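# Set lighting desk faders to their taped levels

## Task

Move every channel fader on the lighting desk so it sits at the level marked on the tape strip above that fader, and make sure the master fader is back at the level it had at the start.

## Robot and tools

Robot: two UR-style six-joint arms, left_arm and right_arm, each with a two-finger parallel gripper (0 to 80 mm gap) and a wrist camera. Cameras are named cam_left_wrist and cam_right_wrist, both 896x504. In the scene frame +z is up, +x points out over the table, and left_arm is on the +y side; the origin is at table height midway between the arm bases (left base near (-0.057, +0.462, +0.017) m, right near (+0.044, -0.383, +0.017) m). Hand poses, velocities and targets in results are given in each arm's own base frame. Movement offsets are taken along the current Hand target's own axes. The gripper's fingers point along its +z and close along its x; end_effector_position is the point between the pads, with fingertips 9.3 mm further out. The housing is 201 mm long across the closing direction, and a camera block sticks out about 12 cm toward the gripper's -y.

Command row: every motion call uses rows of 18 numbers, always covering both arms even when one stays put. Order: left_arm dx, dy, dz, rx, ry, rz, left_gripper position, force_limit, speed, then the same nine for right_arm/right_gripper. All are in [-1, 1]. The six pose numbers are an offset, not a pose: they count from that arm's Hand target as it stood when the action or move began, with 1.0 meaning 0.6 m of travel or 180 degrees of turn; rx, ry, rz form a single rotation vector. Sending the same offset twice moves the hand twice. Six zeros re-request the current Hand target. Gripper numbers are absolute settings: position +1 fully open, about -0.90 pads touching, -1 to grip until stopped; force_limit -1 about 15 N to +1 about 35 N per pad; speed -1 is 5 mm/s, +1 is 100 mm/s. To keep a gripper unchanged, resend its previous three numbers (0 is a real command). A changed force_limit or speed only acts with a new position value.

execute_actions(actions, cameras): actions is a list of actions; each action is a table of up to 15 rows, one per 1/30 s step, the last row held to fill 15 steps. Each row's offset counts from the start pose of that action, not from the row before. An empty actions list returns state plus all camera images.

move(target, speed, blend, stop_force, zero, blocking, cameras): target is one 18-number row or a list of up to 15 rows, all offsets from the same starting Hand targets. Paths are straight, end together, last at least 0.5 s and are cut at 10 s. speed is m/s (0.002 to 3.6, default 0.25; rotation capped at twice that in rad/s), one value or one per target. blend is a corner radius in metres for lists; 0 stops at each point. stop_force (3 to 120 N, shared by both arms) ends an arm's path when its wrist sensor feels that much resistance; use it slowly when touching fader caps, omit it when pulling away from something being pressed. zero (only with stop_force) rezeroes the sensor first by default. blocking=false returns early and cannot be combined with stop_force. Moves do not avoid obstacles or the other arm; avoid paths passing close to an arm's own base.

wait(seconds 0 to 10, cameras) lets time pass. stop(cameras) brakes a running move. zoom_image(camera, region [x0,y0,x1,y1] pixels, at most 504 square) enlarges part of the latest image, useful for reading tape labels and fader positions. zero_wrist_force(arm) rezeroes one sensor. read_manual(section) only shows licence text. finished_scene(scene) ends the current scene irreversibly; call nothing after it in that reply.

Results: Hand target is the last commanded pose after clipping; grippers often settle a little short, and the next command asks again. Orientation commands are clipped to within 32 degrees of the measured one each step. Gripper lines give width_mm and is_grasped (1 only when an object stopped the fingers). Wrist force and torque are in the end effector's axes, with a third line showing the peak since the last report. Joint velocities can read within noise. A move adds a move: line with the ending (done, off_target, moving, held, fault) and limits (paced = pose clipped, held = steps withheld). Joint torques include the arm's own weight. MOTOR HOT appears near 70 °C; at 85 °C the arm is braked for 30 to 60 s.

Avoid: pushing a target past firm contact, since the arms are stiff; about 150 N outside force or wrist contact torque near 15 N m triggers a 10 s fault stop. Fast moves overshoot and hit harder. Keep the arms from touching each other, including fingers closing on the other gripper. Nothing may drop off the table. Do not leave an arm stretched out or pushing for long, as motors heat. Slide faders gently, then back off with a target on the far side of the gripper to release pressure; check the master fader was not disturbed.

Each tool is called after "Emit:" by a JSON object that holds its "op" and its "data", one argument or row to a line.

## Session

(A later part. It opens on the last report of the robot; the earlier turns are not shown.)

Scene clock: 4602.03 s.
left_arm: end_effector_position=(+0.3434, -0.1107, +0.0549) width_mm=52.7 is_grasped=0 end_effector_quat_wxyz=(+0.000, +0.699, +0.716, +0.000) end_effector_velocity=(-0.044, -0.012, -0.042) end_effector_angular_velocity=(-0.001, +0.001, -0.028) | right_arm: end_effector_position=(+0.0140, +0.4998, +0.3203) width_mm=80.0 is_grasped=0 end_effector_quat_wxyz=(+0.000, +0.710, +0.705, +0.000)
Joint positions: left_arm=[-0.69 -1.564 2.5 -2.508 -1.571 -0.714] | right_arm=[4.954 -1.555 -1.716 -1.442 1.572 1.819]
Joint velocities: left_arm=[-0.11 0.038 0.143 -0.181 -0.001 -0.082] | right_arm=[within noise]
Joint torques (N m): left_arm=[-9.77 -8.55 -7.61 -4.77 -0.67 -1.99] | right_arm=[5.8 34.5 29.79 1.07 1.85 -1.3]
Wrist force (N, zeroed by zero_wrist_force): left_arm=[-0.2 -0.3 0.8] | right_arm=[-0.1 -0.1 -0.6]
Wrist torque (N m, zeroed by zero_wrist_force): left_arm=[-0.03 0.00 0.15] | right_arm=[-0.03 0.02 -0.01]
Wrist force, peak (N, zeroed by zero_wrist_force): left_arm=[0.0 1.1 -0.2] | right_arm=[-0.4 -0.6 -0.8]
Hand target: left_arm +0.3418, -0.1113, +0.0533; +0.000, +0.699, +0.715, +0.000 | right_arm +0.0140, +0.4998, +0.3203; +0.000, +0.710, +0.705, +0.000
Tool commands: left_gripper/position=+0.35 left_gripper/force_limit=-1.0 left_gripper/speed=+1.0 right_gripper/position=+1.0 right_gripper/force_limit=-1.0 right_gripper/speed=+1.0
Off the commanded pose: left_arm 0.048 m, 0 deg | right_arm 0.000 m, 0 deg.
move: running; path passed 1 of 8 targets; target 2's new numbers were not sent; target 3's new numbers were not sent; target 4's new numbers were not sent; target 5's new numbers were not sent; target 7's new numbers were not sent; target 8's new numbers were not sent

Emit:
{"op": "wait", "data": {
  "seconds": 4
}}

Emit:
{"op": "move", "data": {
  "target": [
    [-0.0456,0.0368,0,0,0,0,0.56,-1,1,0,0,0,0,0,0,1,-1,1],
    [-0.0456,0.0368,0,0,0,0,-1,-1,1,0,0,0,0,0,0,1,-1,1],
    [-0.0456,0.0368,0,0,0,0,0.05,-1,1,0,0,0,0,0,0,1,-1,1],
    [-0.0684,0.0736,0,0,0,0,-1,-1,1,0,0,0,0,0,0,1,-1,1],
    [-0.0684,0.0736,0,0,0,0,0.73,-1,1,0,0,0,0,0,0,1,-1,1],
    [-0.0152,0.1104,0,0,0,0,-1,-1,1,0,0,0,0,0,0,1,-1,1],
    [-0.0152,0.1104,0,0,0,0,0.2,-1,1,0,0,0,0,0,0,1,-1,1]
  ],
  "speed": 0.09
}}

Emit:
{"op": "move", "data": {
  "target": [
    [0,0,-0.035,0,0,0,0.2,-1,1,0,0,0,0,0,0,1,-1,1],
    [-0.0152,-0.1472,-0.035,0,0,0,1,-1,1,0,0,0,0,0,0,1,-1,1]
  ],
  "speed": 0.3,
  "blend": [0.01,0],
  "cameras": ["cam_left_wrist"]
}}

Emit:
{"op": "zoom_image", "data": {
  "camera": "cam_left_wrist",
  "region": [300, 140, 580, 300]
}}

Emit:
{"op": "zoom_image", "data": {
  "camera": "cam_left_wrist",
  "region": [320, 290, 560, 500]
}}

Scene clock: 4609.23 s.
left_arm: end_effector_position=(+0.3851, -0.0874, +0.0533) width_mm=61.5 is_grasped=0 end_effector_quat_wxyz=(+0.000, +0.699, +0.715, +0.000) | right_arm: end_effector_position=(+0.0140, +0.4998, +0.3203) width_mm=80.0 is_grasped=0 end_effector_quat_wxyz=(+0.000, +0.710, +0.705, +0.000)
Joint positions: left_arm=[-0.567 -1.479 2.414 -2.507 -1.571 -0.591] | right_arm=[4.954 -1.555 -1.716 -1.442 1.572 1.819]
Joint torques (N m): left_arm=[8.95 -11.74 -22.79 -3.27 -1.71 1.31] | right_arm=[6.09 35.21 29.03 1.34 1.84 -1.15]
Wrist force (N, zeroed by zero_wrist_force): left_arm=[0.0 0.2 0.1] | right_arm=[-0.2 -0.1 -0.8]
Wrist torque (N m, zeroed by zero_wrist_force): left_arm=[0.03 0.00 0.01] | right_arm=[-0.03 0.03 -0.01]
Wrist force, peak (N, zeroed by zero_wrist_force): left_arm=[-1.0 0.9 0.5] | right_arm=[-0.5 -0.4 -1.0]
Hand target: left_arm +0.3851, -0.0874, +0.0533; +0.000, +0.699, +0.715, +0.000 | right_arm +0.0140, +0.4998, +0.3203; +0.000, +0.710, +0.705, +0.000
Tool commands: left_gripper/position=+0.56 left_gripper/force_limit=-1.0 left_gripper/speed=+1.0 right_gripper/position=+1.0 right_gripper/force_limit=-1.0 right_gripper/speed=+1.0
Off the commanded pose: left_arm 0.000 m, 0 deg | right_arm 0.000 m, 0 deg.
earlier move: done
wait: 0.00 of 4 s (the move ended)

Scene clock: 4615.77 s.
left_arm: end_effector_position=(+0.4515, -0.0950, +0.0534) width_mm=46.4 is_grasped=0 end_effector_quat_wxyz=(+0.000, +0.699, +0.715, +0.000) | right_arm: end_effector_position=(+0.0140, +0.4998, +0.3203) width_mm=80.0 is_grasped=0 end_effector_quat_wxyz=(+0.000, +0.710, +0.705, +0.000)
Joint positions: left_arm=[-0.5 -1.341 2.237 -2.468 -1.571 -0.523] | right_arm=[4.954 -1.555 -1.716 -1.442 1.572 1.819]
Joint torques (N m): left_arm=[9.41 -34.03 -6.87 -4.3 -1.65 1.33] | right_arm=[6 35.22 29.06 1.57 1.8 -1.11]
Wrist force (N, zeroed by zero_wrist_force): left_arm=[0.0 -0.2 -0.1] | right_arm=[-0.2 -0.4 -0.7]
Wrist torque (N m, zeroed by zero_wrist_force): left_arm=[-0.02 0.00 0.01] | right_arm=[-0.07 0.02 -0.01]
Wrist force, peak (N, zeroed by zero_wrist_force): left_arm=[-1.3 0.9 0.8] | right_arm=[0.0 -0.4 -1.0]
Hand target: left_arm +0.4515, -0.0950, +0.0534; +0.000, +0.699, +0.715, +0.000 | right_arm +0.0140, +0.4998, +0.3203; +0.000, +0.710, +0.705, +0.000
Off the commanded pose: left_arm 0.000 m, 0 deg | right_arm 0.000 m, 0 deg.
move: done

Scene clock: 4617.27 s.
left_arm: end_effector_position=(+0.3634, -0.1061, +0.0743) width_mm=80.0 is_grasped=0 end_effector_quat_wxyz=(+0.000, +0.699, +0.715, +0.000) | right_arm: end_effector_position=(+0.0140, +0.4998, +0.3203) width_mm=80.0 is_grasped=0 end_effector_quat_wxyz=(+0.000, +0.710, +0.705, +0.000)
Joint positions: left_arm=[-0.644 -1.576 2.433 -2.429 -1.571 -0.667] | right_arm=[4.954 -1.555 -1.716 -1.442 1.572 1.819]
Joint torques (N m): left_arm=[-11.12 -24.05 -7.23 -4.61 -1.61 -1.73] | right_arm=[6.14 34.88 28.73 1.21 1.78 -1.16]
Wrist force (N, zeroed by zero_wrist_force): left_arm=[-0.2 -0.1 0.4] | right_arm=[-0.2 -0.4 -0.7]
Wrist torque (N m, zeroed by zero_wrist_force): left_arm=[-0.03 0.01 0.12] | right_arm=[-0.07 0.03 -0.01]
Wrist force, peak (N, zeroed by zero_wrist_force): left_arm=[0.0 3.2 -2.7] | right_arm=[-0.6 -0.4 -0.7]
Hand target: left_arm +0.3634, -0.1061, +0.0743; +0.000, +0.699, +0.715, +0.000 | right_arm +0.0140, +0.4998, +0.3203; +0.000, +0.710, +0.705, +0.000
Off the commanded pose: left_arm 0.000 m, 0 deg | right_arm 0.000 m, 0 deg.
move: done
Images, in order (width x height): cam_left_wrist 896x504.

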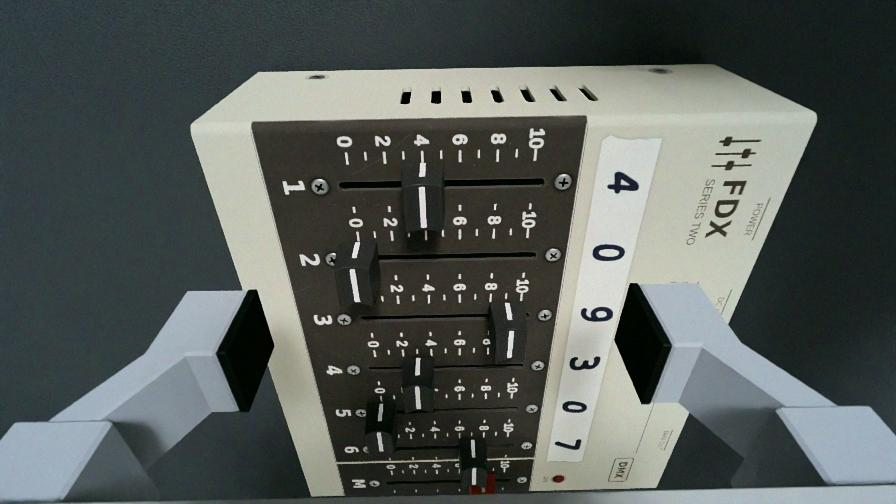

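Scaled by 1.800 from the camera's 896x504 image, which has a finer 1280x720 frame.

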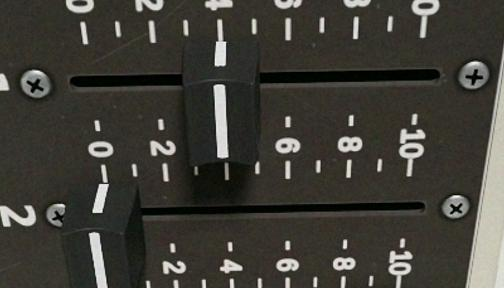

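Scaled by 2.100 from the camera's 896x504 image, which has a finer 1280x720 frame.

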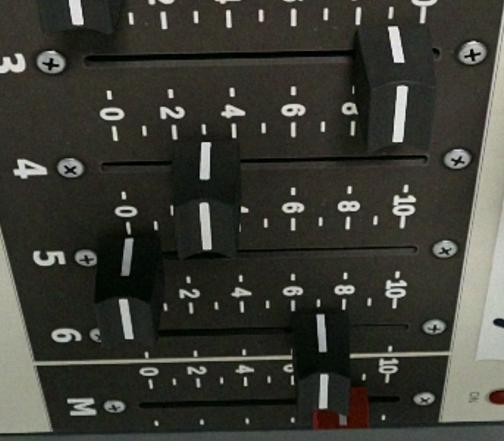

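Emit:
{"op": "zoom_image", "data": {
  "camera": "cam_left_wrist",
  "region": [340, 420, 550, 500]
}}

Emit:
{"op": "zoom_image", "data": {
  "camera": "cam_left_wrist",
  "region": [330, 340, 560, 430]
}}

Scaled by 2.400 from the camera's 896x504 image, which has a finer 1280x720 frame.

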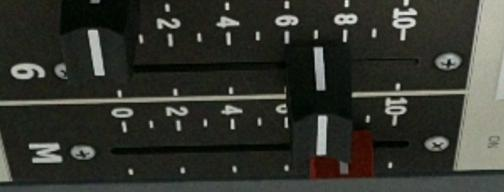

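Scaled by 2.191 from the camera's 896x504 image, which has a finer 1280x720 frame.

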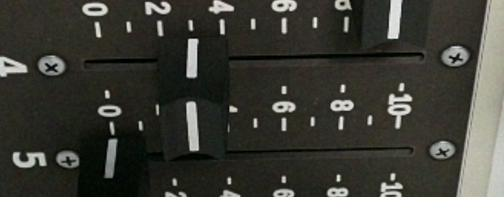

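Emit:
{"op": "move", "data": {
  "target": [
    [0.1,0,-0.12,0,0,0,1,-1,1,0,0,0,0,0,0,1,-1,1],
    [0.7826,-0.2545,-0.3762,0,0,0,1,-1,1,0,0,0,0,0,0,1,-1,1]
  ],
  "speed": 0.4,
  "blend": [0.03,0]
}}

Emit:
{"op": "move", "data": {
  "target": [
    [0,0,0,0,0,0,1,-1,1,0.394,0.332,0.097,0,0,0,1,-1,1]
  ],
  "speed": 0.4,
  "cameras": ["cam_right_wrist"]
}}

Emit:
{"op": "zoom_image", "data": {
  "camera": "cam_right_wrist",
  "region": [320, 120, 540, 340]
}}

Scene clock: 4773.23 s.
left_arm: end_effector_position=(+0.1998, +0.3598, +0.2996) width_mm=80.0 is_grasped=0 end_effector_quat_wxyz=(+0.000, +0.699, +0.715, +0.000) end_effector_velocity=(+0.000, +0.001, +0.000) end_effector_angular_velocity=(+0.001, +0.001, -0.004) | right_arm: end_effector_position=(+0.0140, +0.4998, +0.3203) width_mm=80.0 is_grasped=0 end_effector_quat_wxyz=(+0.000, +0.710, +0.705, +0.000)
Joint positions: left_arm=[0.735 -1.803 1.956 -1.724 -1.572 0.711] | right_arm=[4.954 -1.555 -1.716 -1.442 1.572 1.819]
Joint velocities: left_arm=[0.002 0.003 -0.003 0 0.001 0.006] | right_arm=[within noise]
Joint torques (N m): left_arm=[11.1 -6.29 -34.69 -4.31 1.85 1.35] | right_arm=[5.09 34.8 28.84 1.54 1.94 -1.17]
Wrist force (N, zeroed by zero_wrist_force): left_arm=[-0.4 -0.1 0.3] | right_arm=[-0.4 -0.3 -0.3]
Wrist torque (N m, zeroed by zero_wrist_force): left_arm=[0.04 0.09 0.08] | right_arm=[-0.06 0.06 -0.01]
Wrist force, peak (N, zeroed by zero_wrist_force): left_arm=[4.0 -2.9 -1.0] | right_arm=[-0.2 -0.1 -1.0]
Hand target: left_arm +0.1998, +0.3599, +0.2997; +0.000, +0.699, +0.715, +0.000 | right_arm +0.0140, +0.4998, +0.3203; +0.000, +0.710, +0.705, +0.000
Off the commanded pose: left_arm 0.000 m, 0 deg | right_arm 0.000 m, 0 deg.
move: done

Scene clock: 4774.60 s.
left_arm: end_effector_position=(+0.1998, +0.3599, +0.2997) width_mm=80.0 is_grasped=0 end_effector_quat_wxyz=(+0.000, +0.699, +0.715, +0.000) | right_arm: end_effector_position=(+0.2147, +0.7348, +0.2619) width_mm=80.0 is_grasped=0 end_effector_quat_wxyz=(+0.000, +0.710, +0.705, +0.000) end_effector_velocity=(+0.001, +0.001, +0.000) end_effector_angular_velocity=(+0.002, +0.000, +0.000)
Joint positions: left_arm=[0.735 -1.803 1.956 -1.724 -1.572 0.712] | right_arm=[4.603 -2.236 -0.952 -1.524 1.572 1.468]
Joint velocities: left_arm=[within noise] | right_arm=[-0.001 -0.003 0.005 0 0 -0.001]
Joint torques (N m): left_arm=[9.97 -5.76 -35.36 -3.83 1.94 -0.08] | right_arm=[1.26 48.44 33.21 3.45 0.18 -0.84]
Wrist force (N, zeroed by zero_wrist_force): left_arm=[-0.4 0.1 0.0] | right_arm=[0.1 0.1 -0.4]
Wrist torque (N m, zeroed by zero_wrist_force): left_arm=[0.06 0.10 0.08] | right_arm=[-0.02 0.00 0.07]
Wrist force, peak (N, zeroed by zero_wrist_force): left_arm=[-0.4 0.0 0.5] | right_arm=[2.2 4.3 0.8]
Hand target: left_arm +0.1998, +0.3599, +0.2997; +0.000, +0.699, +0.715, +0.000 | right_arm +0.2148, +0.7348, +0.2619; +0.000, +0.710, +0.705, +0.000
Off the commanded pose: left_arm 0.000 m, 0 deg | right_arm 0.000 m, 0 deg.
move: done
Images, in order (width x height): cam_right_wrist 896x504.

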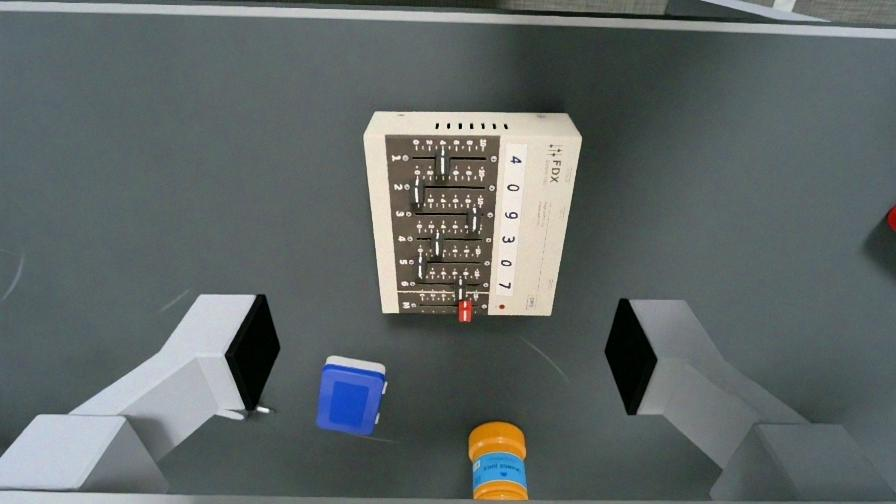

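Scaled by 2.291 from the camera's 896x504 image, which has a finer 1280x720 frame.

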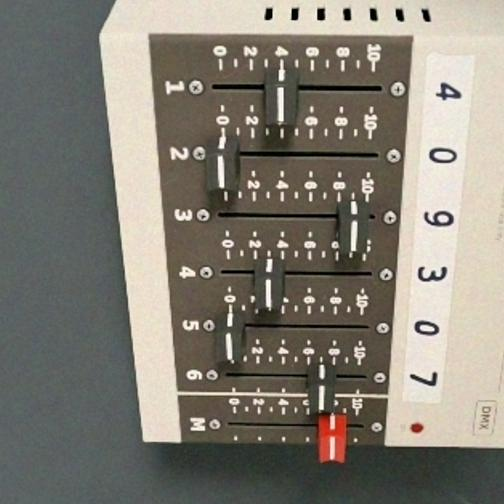

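Emit:
{"op": "move", "data": {
  "target": [
    [0,0,0,0,0,0,1,-1,1,0.0053,0.0812,0.3077,0,0,0,1,-1,1],
    [0,0,0,0,0,0,1,-1,1,0.0053,0.1112,0.3077,0,0,0,1,-1,1]
  ],
  "speed": [0.3,0.09],
  "cameras": ["cam_right_wrist"]
}}

Emit:
{"op": "zoom_image", "data": {
  "camera": "cam_right_wrist",
  "region": [300, 140, 580, 300]
}}

Emit:
{"op": "zoom_image", "data": {
  "camera": "cam_right_wrist",
  "region": [320, 290, 560, 500]
}}

Scene clock: 4787.00 s.
left_arm: end_effector_position=(+0.1998, +0.3599, +0.2997) width_mm=80.0 is_grasped=0 end_effector_quat_wxyz=(+0.000, +0.699, +0.715, +0.000) | right_arm: end_effector_position=(+0.2814, +0.7374, +0.0772) width_mm=80.0 is_grasped=0 end_effector_quat_wxyz=(+0.000, +0.710, +0.705, +0.000)
Joint positions: left_arm=[0.735 -1.803 1.956 -1.724 -1.572 0.712] | right_arm=[4.517 -2.412 -1.127 -1.174 1.572 1.383]
Joint torques (N m): left_arm=[9.98 -5.15 -35.05 -2.37 1.58 -1.68] | right_arm=[9.2 69.83 13.71 5.96 -0.88 1.42]
Wrist force (N, zeroed by zero_wrist_force): left_arm=[-0.4 0.0 0.1] | right_arm=[0.1 -0.3 0.2]
Wrist torque (N m, zeroed by zero_wrist_force): left_arm=[0.06 0.09 0.09] | right_arm=[-0.04 -0.01 0.09]
Wrist force, peak (N, zeroed by zero_wrist_force): left_arm=[-0.3 0.0 0.7] | right_arm=[-0.2 -0.4 -3.3]
Hand target: left_arm +0.1998, +0.3599, +0.2997; +0.000, +0.699, +0.715, +0.000 | right_arm +0.2814, +0.7375, +0.0772; +0.000, +0.710, +0.705, +0.000
Off the commanded pose: left_arm 0.000 m, 0 deg | right_arm 0.000 m, 0 deg.
move: done
Images, in order (width x height): cam_right_wrist 896x504.

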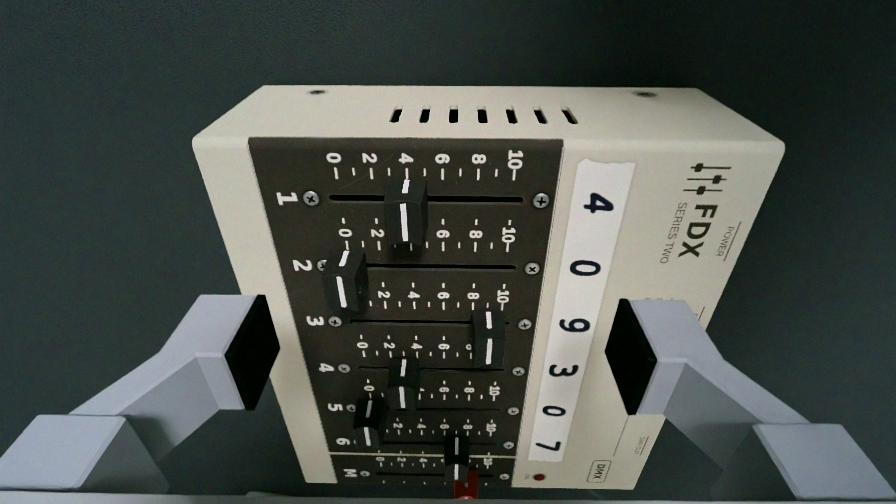

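Scaled by 1.800 from the camera's 896x504 image, which has a finer 1280x720 frame.

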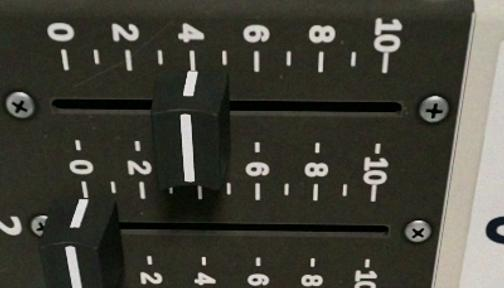

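Scaled by 2.100 from the camera's 896x504 image, which has a finer 1280x720 frame.

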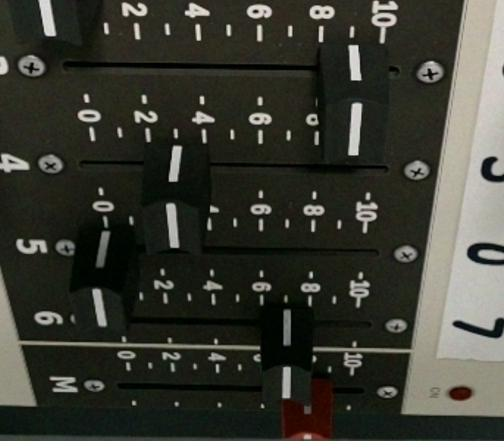

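Emit:
{"op": "move", "data": {
  "target": [
    [0,0,0,0,0,0,1,-1,1,0.0066,-0.0351,0.035,0,0,-0.0014,0.84,-1,1],
    [0,0,0,0,0,0,1,-1,1,0.0066,-0.0351,0.035,0,0,-0.0014,-1,-1,1],
    [0,0,0,0,0,0,1,-1,1,0.0066,-0.0351,0.035,0,0,-0.0014,0.9,-1,1],
    [0,0,0,0,0,0,1,-1,1,-0.0237,0.0017,0.035,0,0,-0.0014,-1,-1,1],
    [0,0,0,0,0,0,1,-1,1,-0.0237,0.0017,0.035,0,0,-0.0014,0.72,-1,1],
    [0,0,0,0,0,0,1,-1,1,-0.0083,0.0385,0.035,0,0,-0.0014,-1,-1,1],
    [0,0,0,0,0,0,1,-1,1,-0.0083,0.0385,0.035,0,0,-0.0014,0.78,-1,1]
  ],
  "speed": 0.09
}}

Emit:
{"op": "move", "data": {
  "target": [
    [0,0,0,0,0,0,1,-1,1,0.0304,0.0368,0,0,0,0,0.78,-1,1],
    [0,0,0,0,0,0,1,-1,1,0.0304,0.0368,0,0,0,0,-1,-1,1],
    [0,0,0,0,0,0,1,-1,1,0.0304,0.0368,0,0,0,0,1,-1,1],
    [0,0,0,0,0,0,1,-1,1,0.0228,0.0368,0,0,0,0,1,-1,1],
    [0,0,0,0,0,0,1,-1,1,-0.0228,0.0736,0,0,0,0,-1,-1,1],
    [0,0,0,0,0,0,1,-1,1,-0.0228,0.0736,0,0,0,0,0.51,-1,1],
    [0,0,0,0,0,0,1,-1,1,-0.0076,0.1104,0,0,0,0,-1,-1,1],
    [0,0,0,0,0,0,1,-1,1,-0.0076,0.1104,0,0,0,0,0.2,-1,1]
  ],
  "speed": 0.09,
  "blend": [0,0,0,0.005,0,0,0,0]
}}

Emit:
{"op": "move", "data": {
  "target": [
    [0,0,0,0,0,0,1,-1,1,0,0,-0.035,0,0,0,0.2,-1,1],
    [0,0,0,0,0,0,1,-1,1,0.0076,-0.1472,-0.035,0,0,0,1,-1,1]
  ],
  "speed": 0.3,
  "blend": [0.01,0],
  "cameras": ["cam_right_wrist"]
}}

Emit:
{"op": "zoom_image", "data": {
  "camera": "cam_right_wrist",
  "region": [300, 140, 580, 300]
}}

Emit:
{"op": "zoom_image", "data": {
  "camera": "cam_right_wrist",
  "region": [320, 290, 560, 500]
}}

Scene clock: 4826.77 s.
left_arm: end_effector_position=(+0.1998, +0.3599, +0.2997) width_mm=80.0 is_grasped=0 end_effector_quat_wxyz=(+0.000, +0.699, +0.715, +0.000) | right_arm: end_effector_position=(+0.3044, +0.7324, +0.0562) width_mm=70.8 is_grasped=0 end_effector_quat_wxyz=(+0.000, +0.708, +0.706, +0.000)
Joint positions: left_arm=[0.735 -1.803 1.956 -1.724 -1.572 0.712] | right_arm=[4.487 -2.443 -1.127 -1.143 1.572 1.348]
Joint torques (N m): left_arm=[9.39 -5.83 -34.75 -0.68 1.21 -1.87] | right_arm=[11.35 70.8 22.74 2.39 -0.76 1.27]
Wrist force (N, zeroed by zero_wrist_force): left_arm=[-0.4 0.1 0.2] | right_arm=[-0.3 -0.2 -0.6]
Wrist torque (N m, zeroed by zero_wrist_force): left_arm=[0.06 0.09 0.09] | right_arm=[-0.02 0.02 0.11]
Wrist force, peak (N, zeroed by zero_wrist_force): left_arm=[-0.7 0.0 0.4] | right_arm=[-0.4 -1.7 -0.2]
Hand target: left_arm +0.1998, +0.3599, +0.2997; +0.000, +0.699, +0.715, +0.000 | right_arm +0.3044, +0.7324, +0.0562; +0.000, +0.708, +0.706, +0.000
Off the commanded pose: left_arm 0.000 m, 0 deg | right_arm 0.000 m, 0 deg.
move: done

Scene clock: 4834.17 s.
left_arm: end_effector_position=(+0.1998, +0.3599, +0.2997) width_mm=80.0 is_grasped=0 end_effector_quat_wxyz=(+0.000, +0.699, +0.715, +0.000) | right_arm: end_effector_position=(+0.3706, +0.7276, +0.0562) width_mm=46.4 is_grasped=0 end_effector_quat_wxyz=(+0.000, +0.708, +0.706, +0.000)
Joint positions: left_arm=[0.735 -1.803 1.956 -1.724 -1.572 0.712] | right_arm=[4.405 -2.502 -1.014 -1.197 1.572 1.266]
Joint torques (N m): left_arm=[9.22 -5.89 -33.83 -0.6 0.86 -1.6] | right_arm=[9.87 71.8 32.85 2.52 1.93 1.48]
Wrist force (N, zeroed by zero_wrist_force): left_arm=[-0.2 0.0 0.3] | right_arm=[-0.2 -0.3 -0.5]
Wrist torque (N m, zeroed by zero_wrist_force): left_arm=[0.05 0.07 0.08] | right_arm=[-0.01 0.04 0.08]
Wrist force, peak (N, zeroed by zero_wrist_force): left_arm=[-0.6 -0.1 0.3] | right_arm=[-1.7 0.0 -1.3]
Hand target: left_arm +0.1998, +0.3599, +0.2997; +0.000, +0.699, +0.715, +0.000 | right_arm +0.3706, +0.7276, +0.0562; +0.000, +0.708, +0.706, +0.000
Off the commanded pose: left_arm 0.000 m, 0 deg | right_arm 0.000 m, 0 deg.
move: done; blend cut to 0.0023 m at target 4

Scene clock: 4835.63 s.
left_arm: end_effector_position=(+0.1998, +0.3599, +0.2997) width_mm=80.0 is_grasped=0 end_effector_quat_wxyz=(+0.000, +0.699, +0.715, +0.000) | right_arm: end_effector_position=(+0.2823, +0.7324, +0.0772) width_mm=80.0 is_grasped=0 end_effector_quat_wxyz=(+0.000, +0.708, +0.706, +0.000)
Joint positions: left_arm=[0.735 -1.803 1.956 -1.724 -1.572 0.712] | right_arm=[4.515 -2.401 -1.147 -1.164 1.572 1.376]
Joint torques (N m): left_arm=[9.39 -6.34 -34.03 -0.83 0.75 -1.68] | right_arm=[10.94 69.57 12.9 1.58 -1.14 1.48]
Wrist force (N, zeroed by zero_wrist_force): left_arm=[-0.2 -0.2 0.0] | right_arm=[-0.2 0.2 -0.1]
Wrist torque (N m, zeroed by zero_wrist_force): left_arm=[0.02 0.07 0.08] | right_arm=[0.03 0.03 0.01]
Wrist force, peak (N, zeroed by zero_wrist_force): left_arm=[-0.6 -0.1 0.4] | right_arm=[0.3 -4.6 -0.3]
Hand target: left_arm +0.1998, +0.3599, +0.2997; +0.000, +0.699, +0.715, +0.000 | right_arm +0.2823, +0.7324, +0.0772; +0.000, +0.708, +0.706, +0.000
Off the commanded pose: left_arm 0.000 m, 0 deg | right_arm 0.000 m, 0 deg.
move: done
Images, in order (width x height): cam_right_wrist 896x504.

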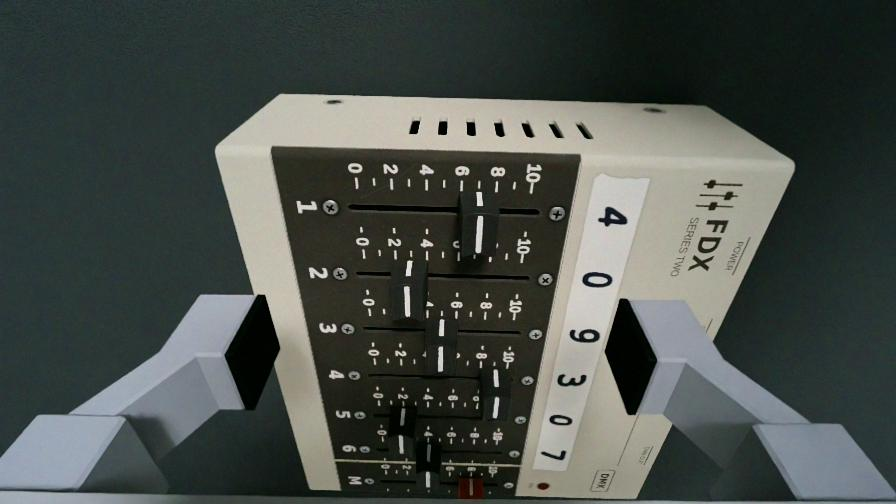

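Scaled by 1.800 from the camera's 896x504 image, which has a finer 1280x720 frame.

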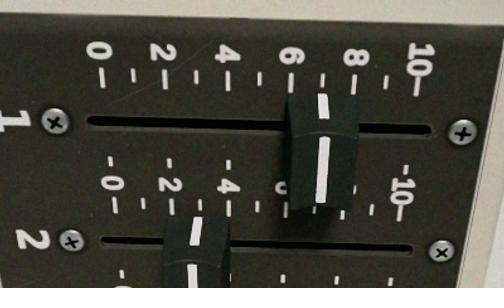

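Scaled by 2.100 from the camera's 896x504 image, which has a finer 1280x720 frame.

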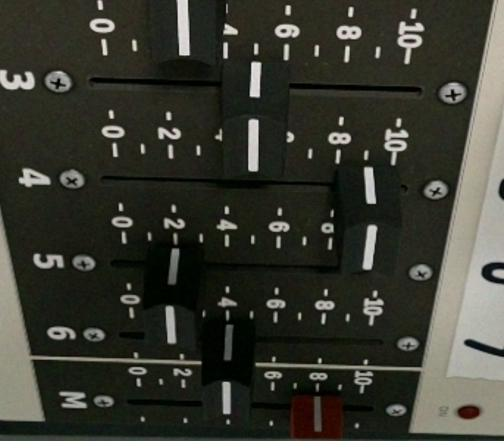

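Emit:
{"op": "move", "data": {
  "target": [
    [0,0,0,0,0,0,1,-1,1,-0.0013,-0.0227,0,0,0,0,1,-1,1],
    [0,0,0,0,0,0,1,-1,1,-0.0013,0.0073,0,0,0,0,1,-1,1]
  ],
  "speed": [0.3,0.09],
  "cameras": ["cam_right_wrist"]
}}

Emit:
{"op": "zoom_image", "data": {
  "camera": "cam_right_wrist",
  "region": [300, 140, 580, 300]
}}

Emit:
{"op": "zoom_image", "data": {
  "camera": "cam_right_wrist",
  "region": [320, 290, 560, 500]
}}

Scene clock: 4902.70 s.
left_arm: end_effector_position=(+0.1998, +0.3599, +0.2997) width_mm=80.0 is_grasped=0 end_effector_quat_wxyz=(+0.000, +0.699, +0.715, +0.000) | right_arm: end_effector_position=(+0.2868, +0.7316, +0.0772) width_mm=80.0 is_grasped=0 end_effector_quat_wxyz=(+0.000, +0.708, +0.706, +0.000)
Joint positions: left_arm=[0.735 -1.803 1.956 -1.724 -1.572 0.712] | right_arm=[4.509 -2.403 -1.143 -1.166 1.572 1.37]
Joint torques (N m): left_arm=[8.55 -5.3 -34.01 -0.64 0.64 -1.72] | right_arm=[9.48 70.78 13.64 5.84 0.05 1.54]
Wrist force (N, zeroed by zero_wrist_force): left_arm=[-0.4 0.0 0.2] | right_arm=[-0.1 -0.2 -0.1]
Wrist torque (N m, zeroed by zero_wrist_force): left_arm=[0.05 0.10 0.08] | right_arm=[-0.01 0.02 0.10]
Wrist force, peak (N, zeroed by zero_wrist_force): left_arm=[-0.7 0.0 0.4] | right_arm=[0.3 -1.9 -0.4]
Hand target: left_arm +0.1998, +0.3599, +0.2997; +0.000, +0.699, +0.715, +0.000 | right_arm +0.2867, +0.7316, +0.0772; +0.000, +0.708, +0.706, +0.000
Off the commanded pose: left_arm 0.000 m, 0 deg | right_arm 0.000 m, 0 deg.
move: done
Images, in order (width x height): cam_right_wrist 896x504.

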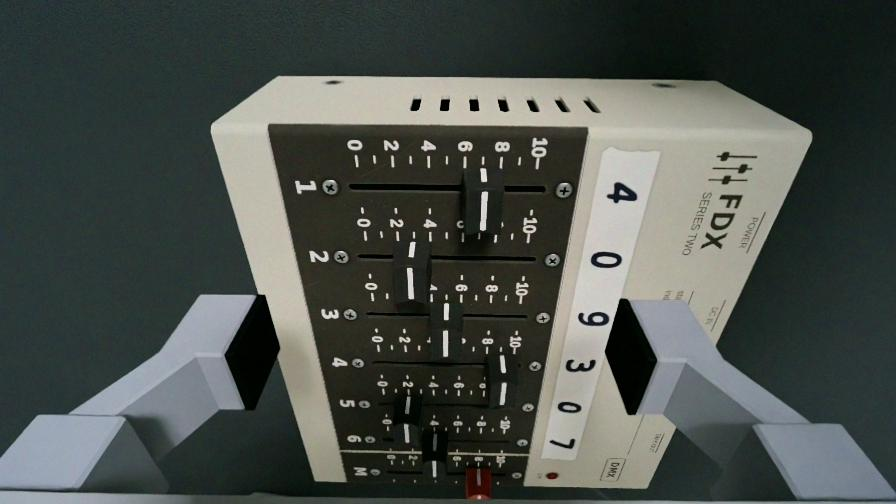

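Scaled by 1.800 from the camera's 896x504 image, which has a finer 1280x720 frame.

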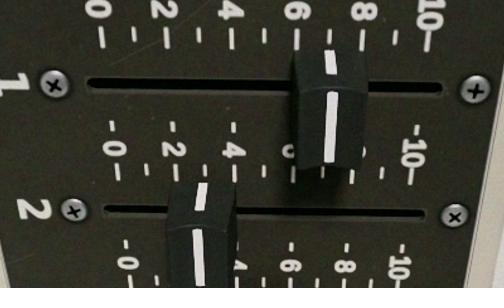

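Scaled by 2.100 from the camera's 896x504 image, which has a finer 1280x720 frame.

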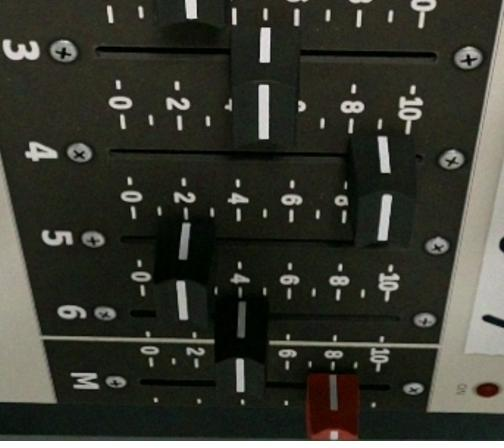

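Emit:
{"op": "move", "data": {
  "target": [
    [0,0,0,0,0,0,1,-1,1,-0.0071,-0.0408,0.035,0,0,0,0.11,-1,1],
    [0,0,0,0,0,0,1,-1,1,-0.0071,-0.0408,0.035,0,0,0,-1,-1,1],
    [0,0,0,0,0,0,1,-1,1,-0.0071,-0.0408,0.035,0,0,0,0.18,-1,1],
    [0,0,0,0,0,0,1,-1,1,-0.0375,-0.004,0.035,0,0,0,-1,-1,1],
    [0,0,0,0,0,0,1,-1,1,-0.0375,-0.004,0.035,0,0,0,0.65,-1,1],
    [0,0,0,0,0,0,1,-1,1,0.0119,0.0328,0.035,0,0,0,0.65,-1,1],
    [0,0,0,0,0,0,1,-1,1,0.0309,0.0328,0.035,0,0,0,-1,-1,1],
    [0,0,0,0,0,0,1,-1,1,0.0309,0.0328,0.035,0,0,0,0.8,-1,1]
  ],
  "speed": 0.09,
  "blend": [0,0,0,0,0,0.005,0,0],
  "blocking": false
}}

Scene clock: 4915.13 s.
left_arm: end_effector_position=(+0.1998, +0.3599, +0.2997) width_mm=80.0 is_grasped=0 end_effector_quat_wxyz=(+0.000, +0.699, +0.715, +0.000) | right_arm: end_effector_position=(+0.2639, +0.7277, +0.0577) width_mm=42.6 is_grasped=0 end_effector_quat_wxyz=(+0.000, +0.708, +0.706, +0.000) end_effector_velocity=(-0.048, -0.009, -0.042) end_effector_angular_velocity=(-0.001, +0.000, +0.000)
Joint positions: left_arm=[0.735 -1.803 1.956 -1.724 -1.572 0.712] | right_arm=[4.537 -2.397 -1.211 -1.105 1.572 1.398]
Joint velocities: left_arm=[within noise] | right_arm=[0.06 0.008 -0.134 0.125 -0.001 0.06]
Joint torques (N m): left_arm=[8.43 -4.9 -33.88 -0.61 0.54 -1.61] | right_arm=[8.43 68.88 14.1 6.11 -0.43 2.58]
Wrist force (N, zeroed by zero_wrist_force): left_arm=[-0.4 0.0 0.0] | right_arm=[-0.1 -0.3 -0.3]
Wrist torque (N m, zeroed by zero_wrist_force): left_arm=[0.05 0.10 0.09] | right_arm=[-0.05 0.01 -0.02]
Wrist force, peak (N, zeroed by zero_wrist_force): left_arm=[-0.6 -0.1 0.4] | right_arm=[-0.1 1.0 -0.6]
Hand target: left_arm +0.1998, +0.3599, +0.2997; +0.000, +0.699, +0.715, +0.000 | right_arm +0.2622, +0.7274, +0.0563; +0.000, +0.708, +0.706, +0.000
Tool commands: left_gripper/position=+1.0 left_gripper/force_limit=-1.0 left_gripper/speed=+1.0 right_gripper/position=+0.11 right_gripper/force_limit=-1.0 right_gripper/speed=+1.0
Off the commanded pose: left_arm 0.000 m, 0 deg | right_arm 0.048 m, 0 deg.
move: running; path passed 1 of 8 targets; target 2's new numbers were not sent; target 3's new numbers were not sent; target 4's new numbers were not sent; target 5's new numbers were not sent; target 7's new numbers were not sent; target 8's new numbers were not sent

Emit:
{"op": "wait", "data": {
  "seconds": 10
}}

Emit:
{"op": "move", "data": {
  "target": [
    [0,0,0,0,0,0,1,-1,1,-0.0456,0.0368,0,0,0,0,0.8,-1,1],
    [0,0,0,0,0,0,1,-1,1,-0.0456,0.0368,0,0,0,0,-1,-1,1],
    [0,0,0,0,0,0,1,-1,1,-0.0456,0.0368,0,0,0,0,0.05,-1,1],
    [0,0,0,0,0,0,1,-1,1,-0.0684,0.0736,0,0,0,0,-1,-1,1],
    [0,0,0,0,0,0,1,-1,1,-0.0684,0.0736,0,0,0,0,0.73,-1,1],
    [0,0,0,0,0,0,1,-1,1,-0.0152,0.1104,0,0,0,0,-1,-1,1],
    [0,0,0,0,0,0,1,-1,1,-0.0152,0.1104,0,0,0,0,0.2,-1,1]
  ],
  "speed": 0.09
}}

Emit:
{"op": "move", "data": {
  "target": [
    [0,0,0,0,0,0,1,-1,1,0,0,-0.035,0,0,0,0.2,-1,1],
    [0,0,0,0,0,0,1,-1,1,-0.0152,-0.1772,-0.035,0,0,0,1,-1,1],
    [0,0,0,0,0,0,1,-1,1,-0.0152,-0.1472,-0.035,0,0,0,1,-1,1]
  ],
  "speed": [0.3,0.3,0.09],
  "blend": [0.01,0,0],
  "cameras": ["cam_right_wrist"]
}}

Emit:
{"op": "zoom_image", "data": {
  "camera": "cam_right_wrist",
  "region": [300, 140, 580, 300]
}}

Emit:
{"op": "zoom_image", "data": {
  "camera": "cam_right_wrist",
  "region": [320, 290, 560, 500]
}}

Scene clock: 4923.90 s.
left_arm: end_effector_position=(+0.1998, +0.3599, +0.2997) width_mm=80.0 is_grasped=0 end_effector_quat_wxyz=(+0.000, +0.699, +0.715, +0.000) | right_arm: end_effector_position=(+0.3064, +0.7501, +0.0562) width_mm=71.6 is_grasped=0 end_effector_quat_wxyz=(+0.000, +0.708, +0.706, +0.000)
Joint positions: left_arm=[0.735 -1.803 1.956 -1.724 -1.572 0.712] | right_arm=[4.49 -2.485 -1.045 -1.182 1.572 1.351]
Joint torques (N m): left_arm=[8.61 -5.95 -33.28 -0.67 0.24 -1.73] | right_arm=[-14.32 55.02 29.45 0.11 1.91 -1.02]
Wrist force (N, zeroed by zero_wrist_force): left_arm=[-0.5 -0.1 0.5] | right_arm=[0.0 0.1 -0.2]
Wrist torque (N m, zeroed by zero_wrist_force): left_arm=[0.04 0.11 0.09] | right_arm=[0.02 0.01 0.09]
Wrist force, peak (N, zeroed by zero_wrist_force): left_arm=[-0.5 -0.1 0.5] | right_arm=[2.2 1.1 0.2]
Hand target: left_arm +0.1998, +0.3599, +0.2997; +0.000, +0.699, +0.715, +0.000 | right_arm +0.3064, +0.7501, +0.0562; +0.000, +0.708, +0.706, +0.000
Tool commands: left_gripper/position=+1.0 left_gripper/force_limit=-1.0 left_gripper/speed=+1.0 right_gripper/position=+0.8 right_gripper/force_limit=-1.0 right_gripper/speed=+1.0
Off the commanded pose: left_arm 0.000 m, 0 deg | right_arm 0.000 m, 0 deg.
earlier move: done
wait: 0.00 of 10 s (the move ended)

Scene clock: 4930.47 s.
left_arm: end_effector_position=(+0.1998, +0.3599, +0.2997) width_mm=80.0 is_grasped=0 end_effector_quat_wxyz=(+0.000, +0.699, +0.715, +0.000) | right_arm: end_effector_position=(+0.3726, +0.7408, +0.0562) width_mm=46.4 is_grasped=0 end_effector_quat_wxyz=(+0.000, +0.708, +0.706, +0.000)
Joint positions: left_arm=[0.735 -1.803 1.956 -1.724 -1.572 0.712] | right_arm=[4.408 -2.536 -0.948 -1.229 1.572 1.269]
Joint torques (N m): left_arm=[8.35 -5.15 -32.88 -0.69 -0.13 -1.69] | right_arm=[10.29 57.94 31.75 -0.26 1.66 1.21]
Wrist force (N, zeroed by zero_wrist_force): left_arm=[-0.4 0.0 0.0] | right_arm=[-0.3 -0.1 -0.6]
Wrist torque (N m, zeroed by zero_wrist_force): left_arm=[0.05 0.10 0.08] | right_arm=[-0.02 0.03 0.11]
Wrist force, peak (N, zeroed by zero_wrist_force): left_arm=[-0.6 -0.1 0.4] | right_arm=[-1.4 -0.2 -1.3]
Hand target: left_arm +0.1998, +0.3599, +0.2997; +0.000, +0.699, +0.715, +0.000 | right_arm +0.3726, +0.7408, +0.0562; +0.000, +0.708, +0.706, +0.000
Off the commanded pose: left_arm 0.000 m, 0 deg | right_arm 0.000 m, 0 deg.
move: done

Scene clock: 4932.73 s.
left_arm: end_effector_position=(+0.1998, +0.3599, +0.2997) width_mm=80.0 is_grasped=0 end_effector_quat_wxyz=(+0.000, +0.699, +0.715, +0.000) | right_arm: end_effector_position=(+0.2845, +0.7319, +0.0772) width_mm=80.0 is_grasped=0 end_effector_quat_wxyz=(+0.000, +0.708, +0.706, +0.000)
Joint positions: left_arm=[0.735 -1.803 1.956 -1.724 -1.572 0.712] | right_arm=[4.512 -2.402 -1.146 -1.165 1.572 1.373]
Joint torques (N m): left_arm=[8.07 -6.27 -33.08 -0.72 -0.31 -1.71] | right_arm=[9.9 68.85 11.96 3.82 -0.28 1.5]
Wrist force (N, zeroed by zero_wrist_force): left_arm=[-0.3 0.1 0.3] | right_arm=[-0.1 -0.5 0.0]
Wrist torque (N m, zeroed by zero_wrist_force): left_arm=[0.06 0.09 0.09] | right_arm=[-0.04 0.02 0.10]
Wrist force, peak (N, zeroed by zero_wrist_force): left_arm=[-0.7 -0.1 0.2] | right_arm=[0.7 3.2 -3.2]
Hand target: left_arm +0.1998, +0.3599, +0.2997; +0.000, +0.699, +0.715, +0.000 | right_arm +0.2843, +0.7319, +0.0772; +0.000, +0.708, +0.706, +0.000
Off the commanded pose: left_arm 0.000 m, 0 deg | right_arm 0.000 m, 0 deg.
move: done
Images, in order (width x height): cam_right_wrist 896x504.

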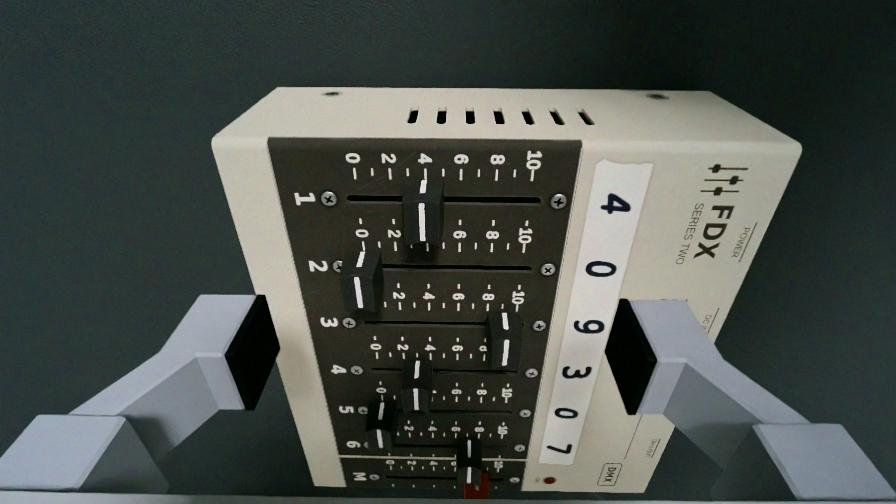

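Scaled by 1.800 from the camera's 896x504 image, which has a finer 1280x720 frame.

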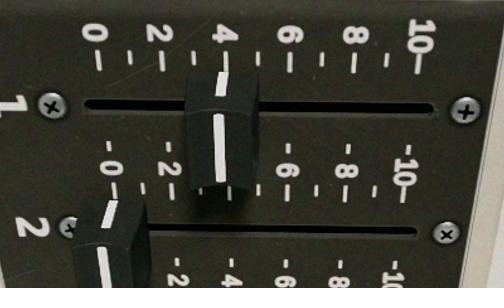

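Scaled by 2.100 from the camera's 896x504 image, which has a finer 1280x720 frame.

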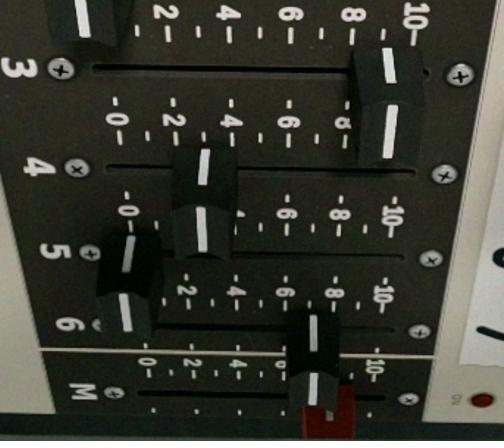

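Emit:
{"op": "finished_scene", "data": {
  "scene": 1
}}

The scene is finished: the task was done.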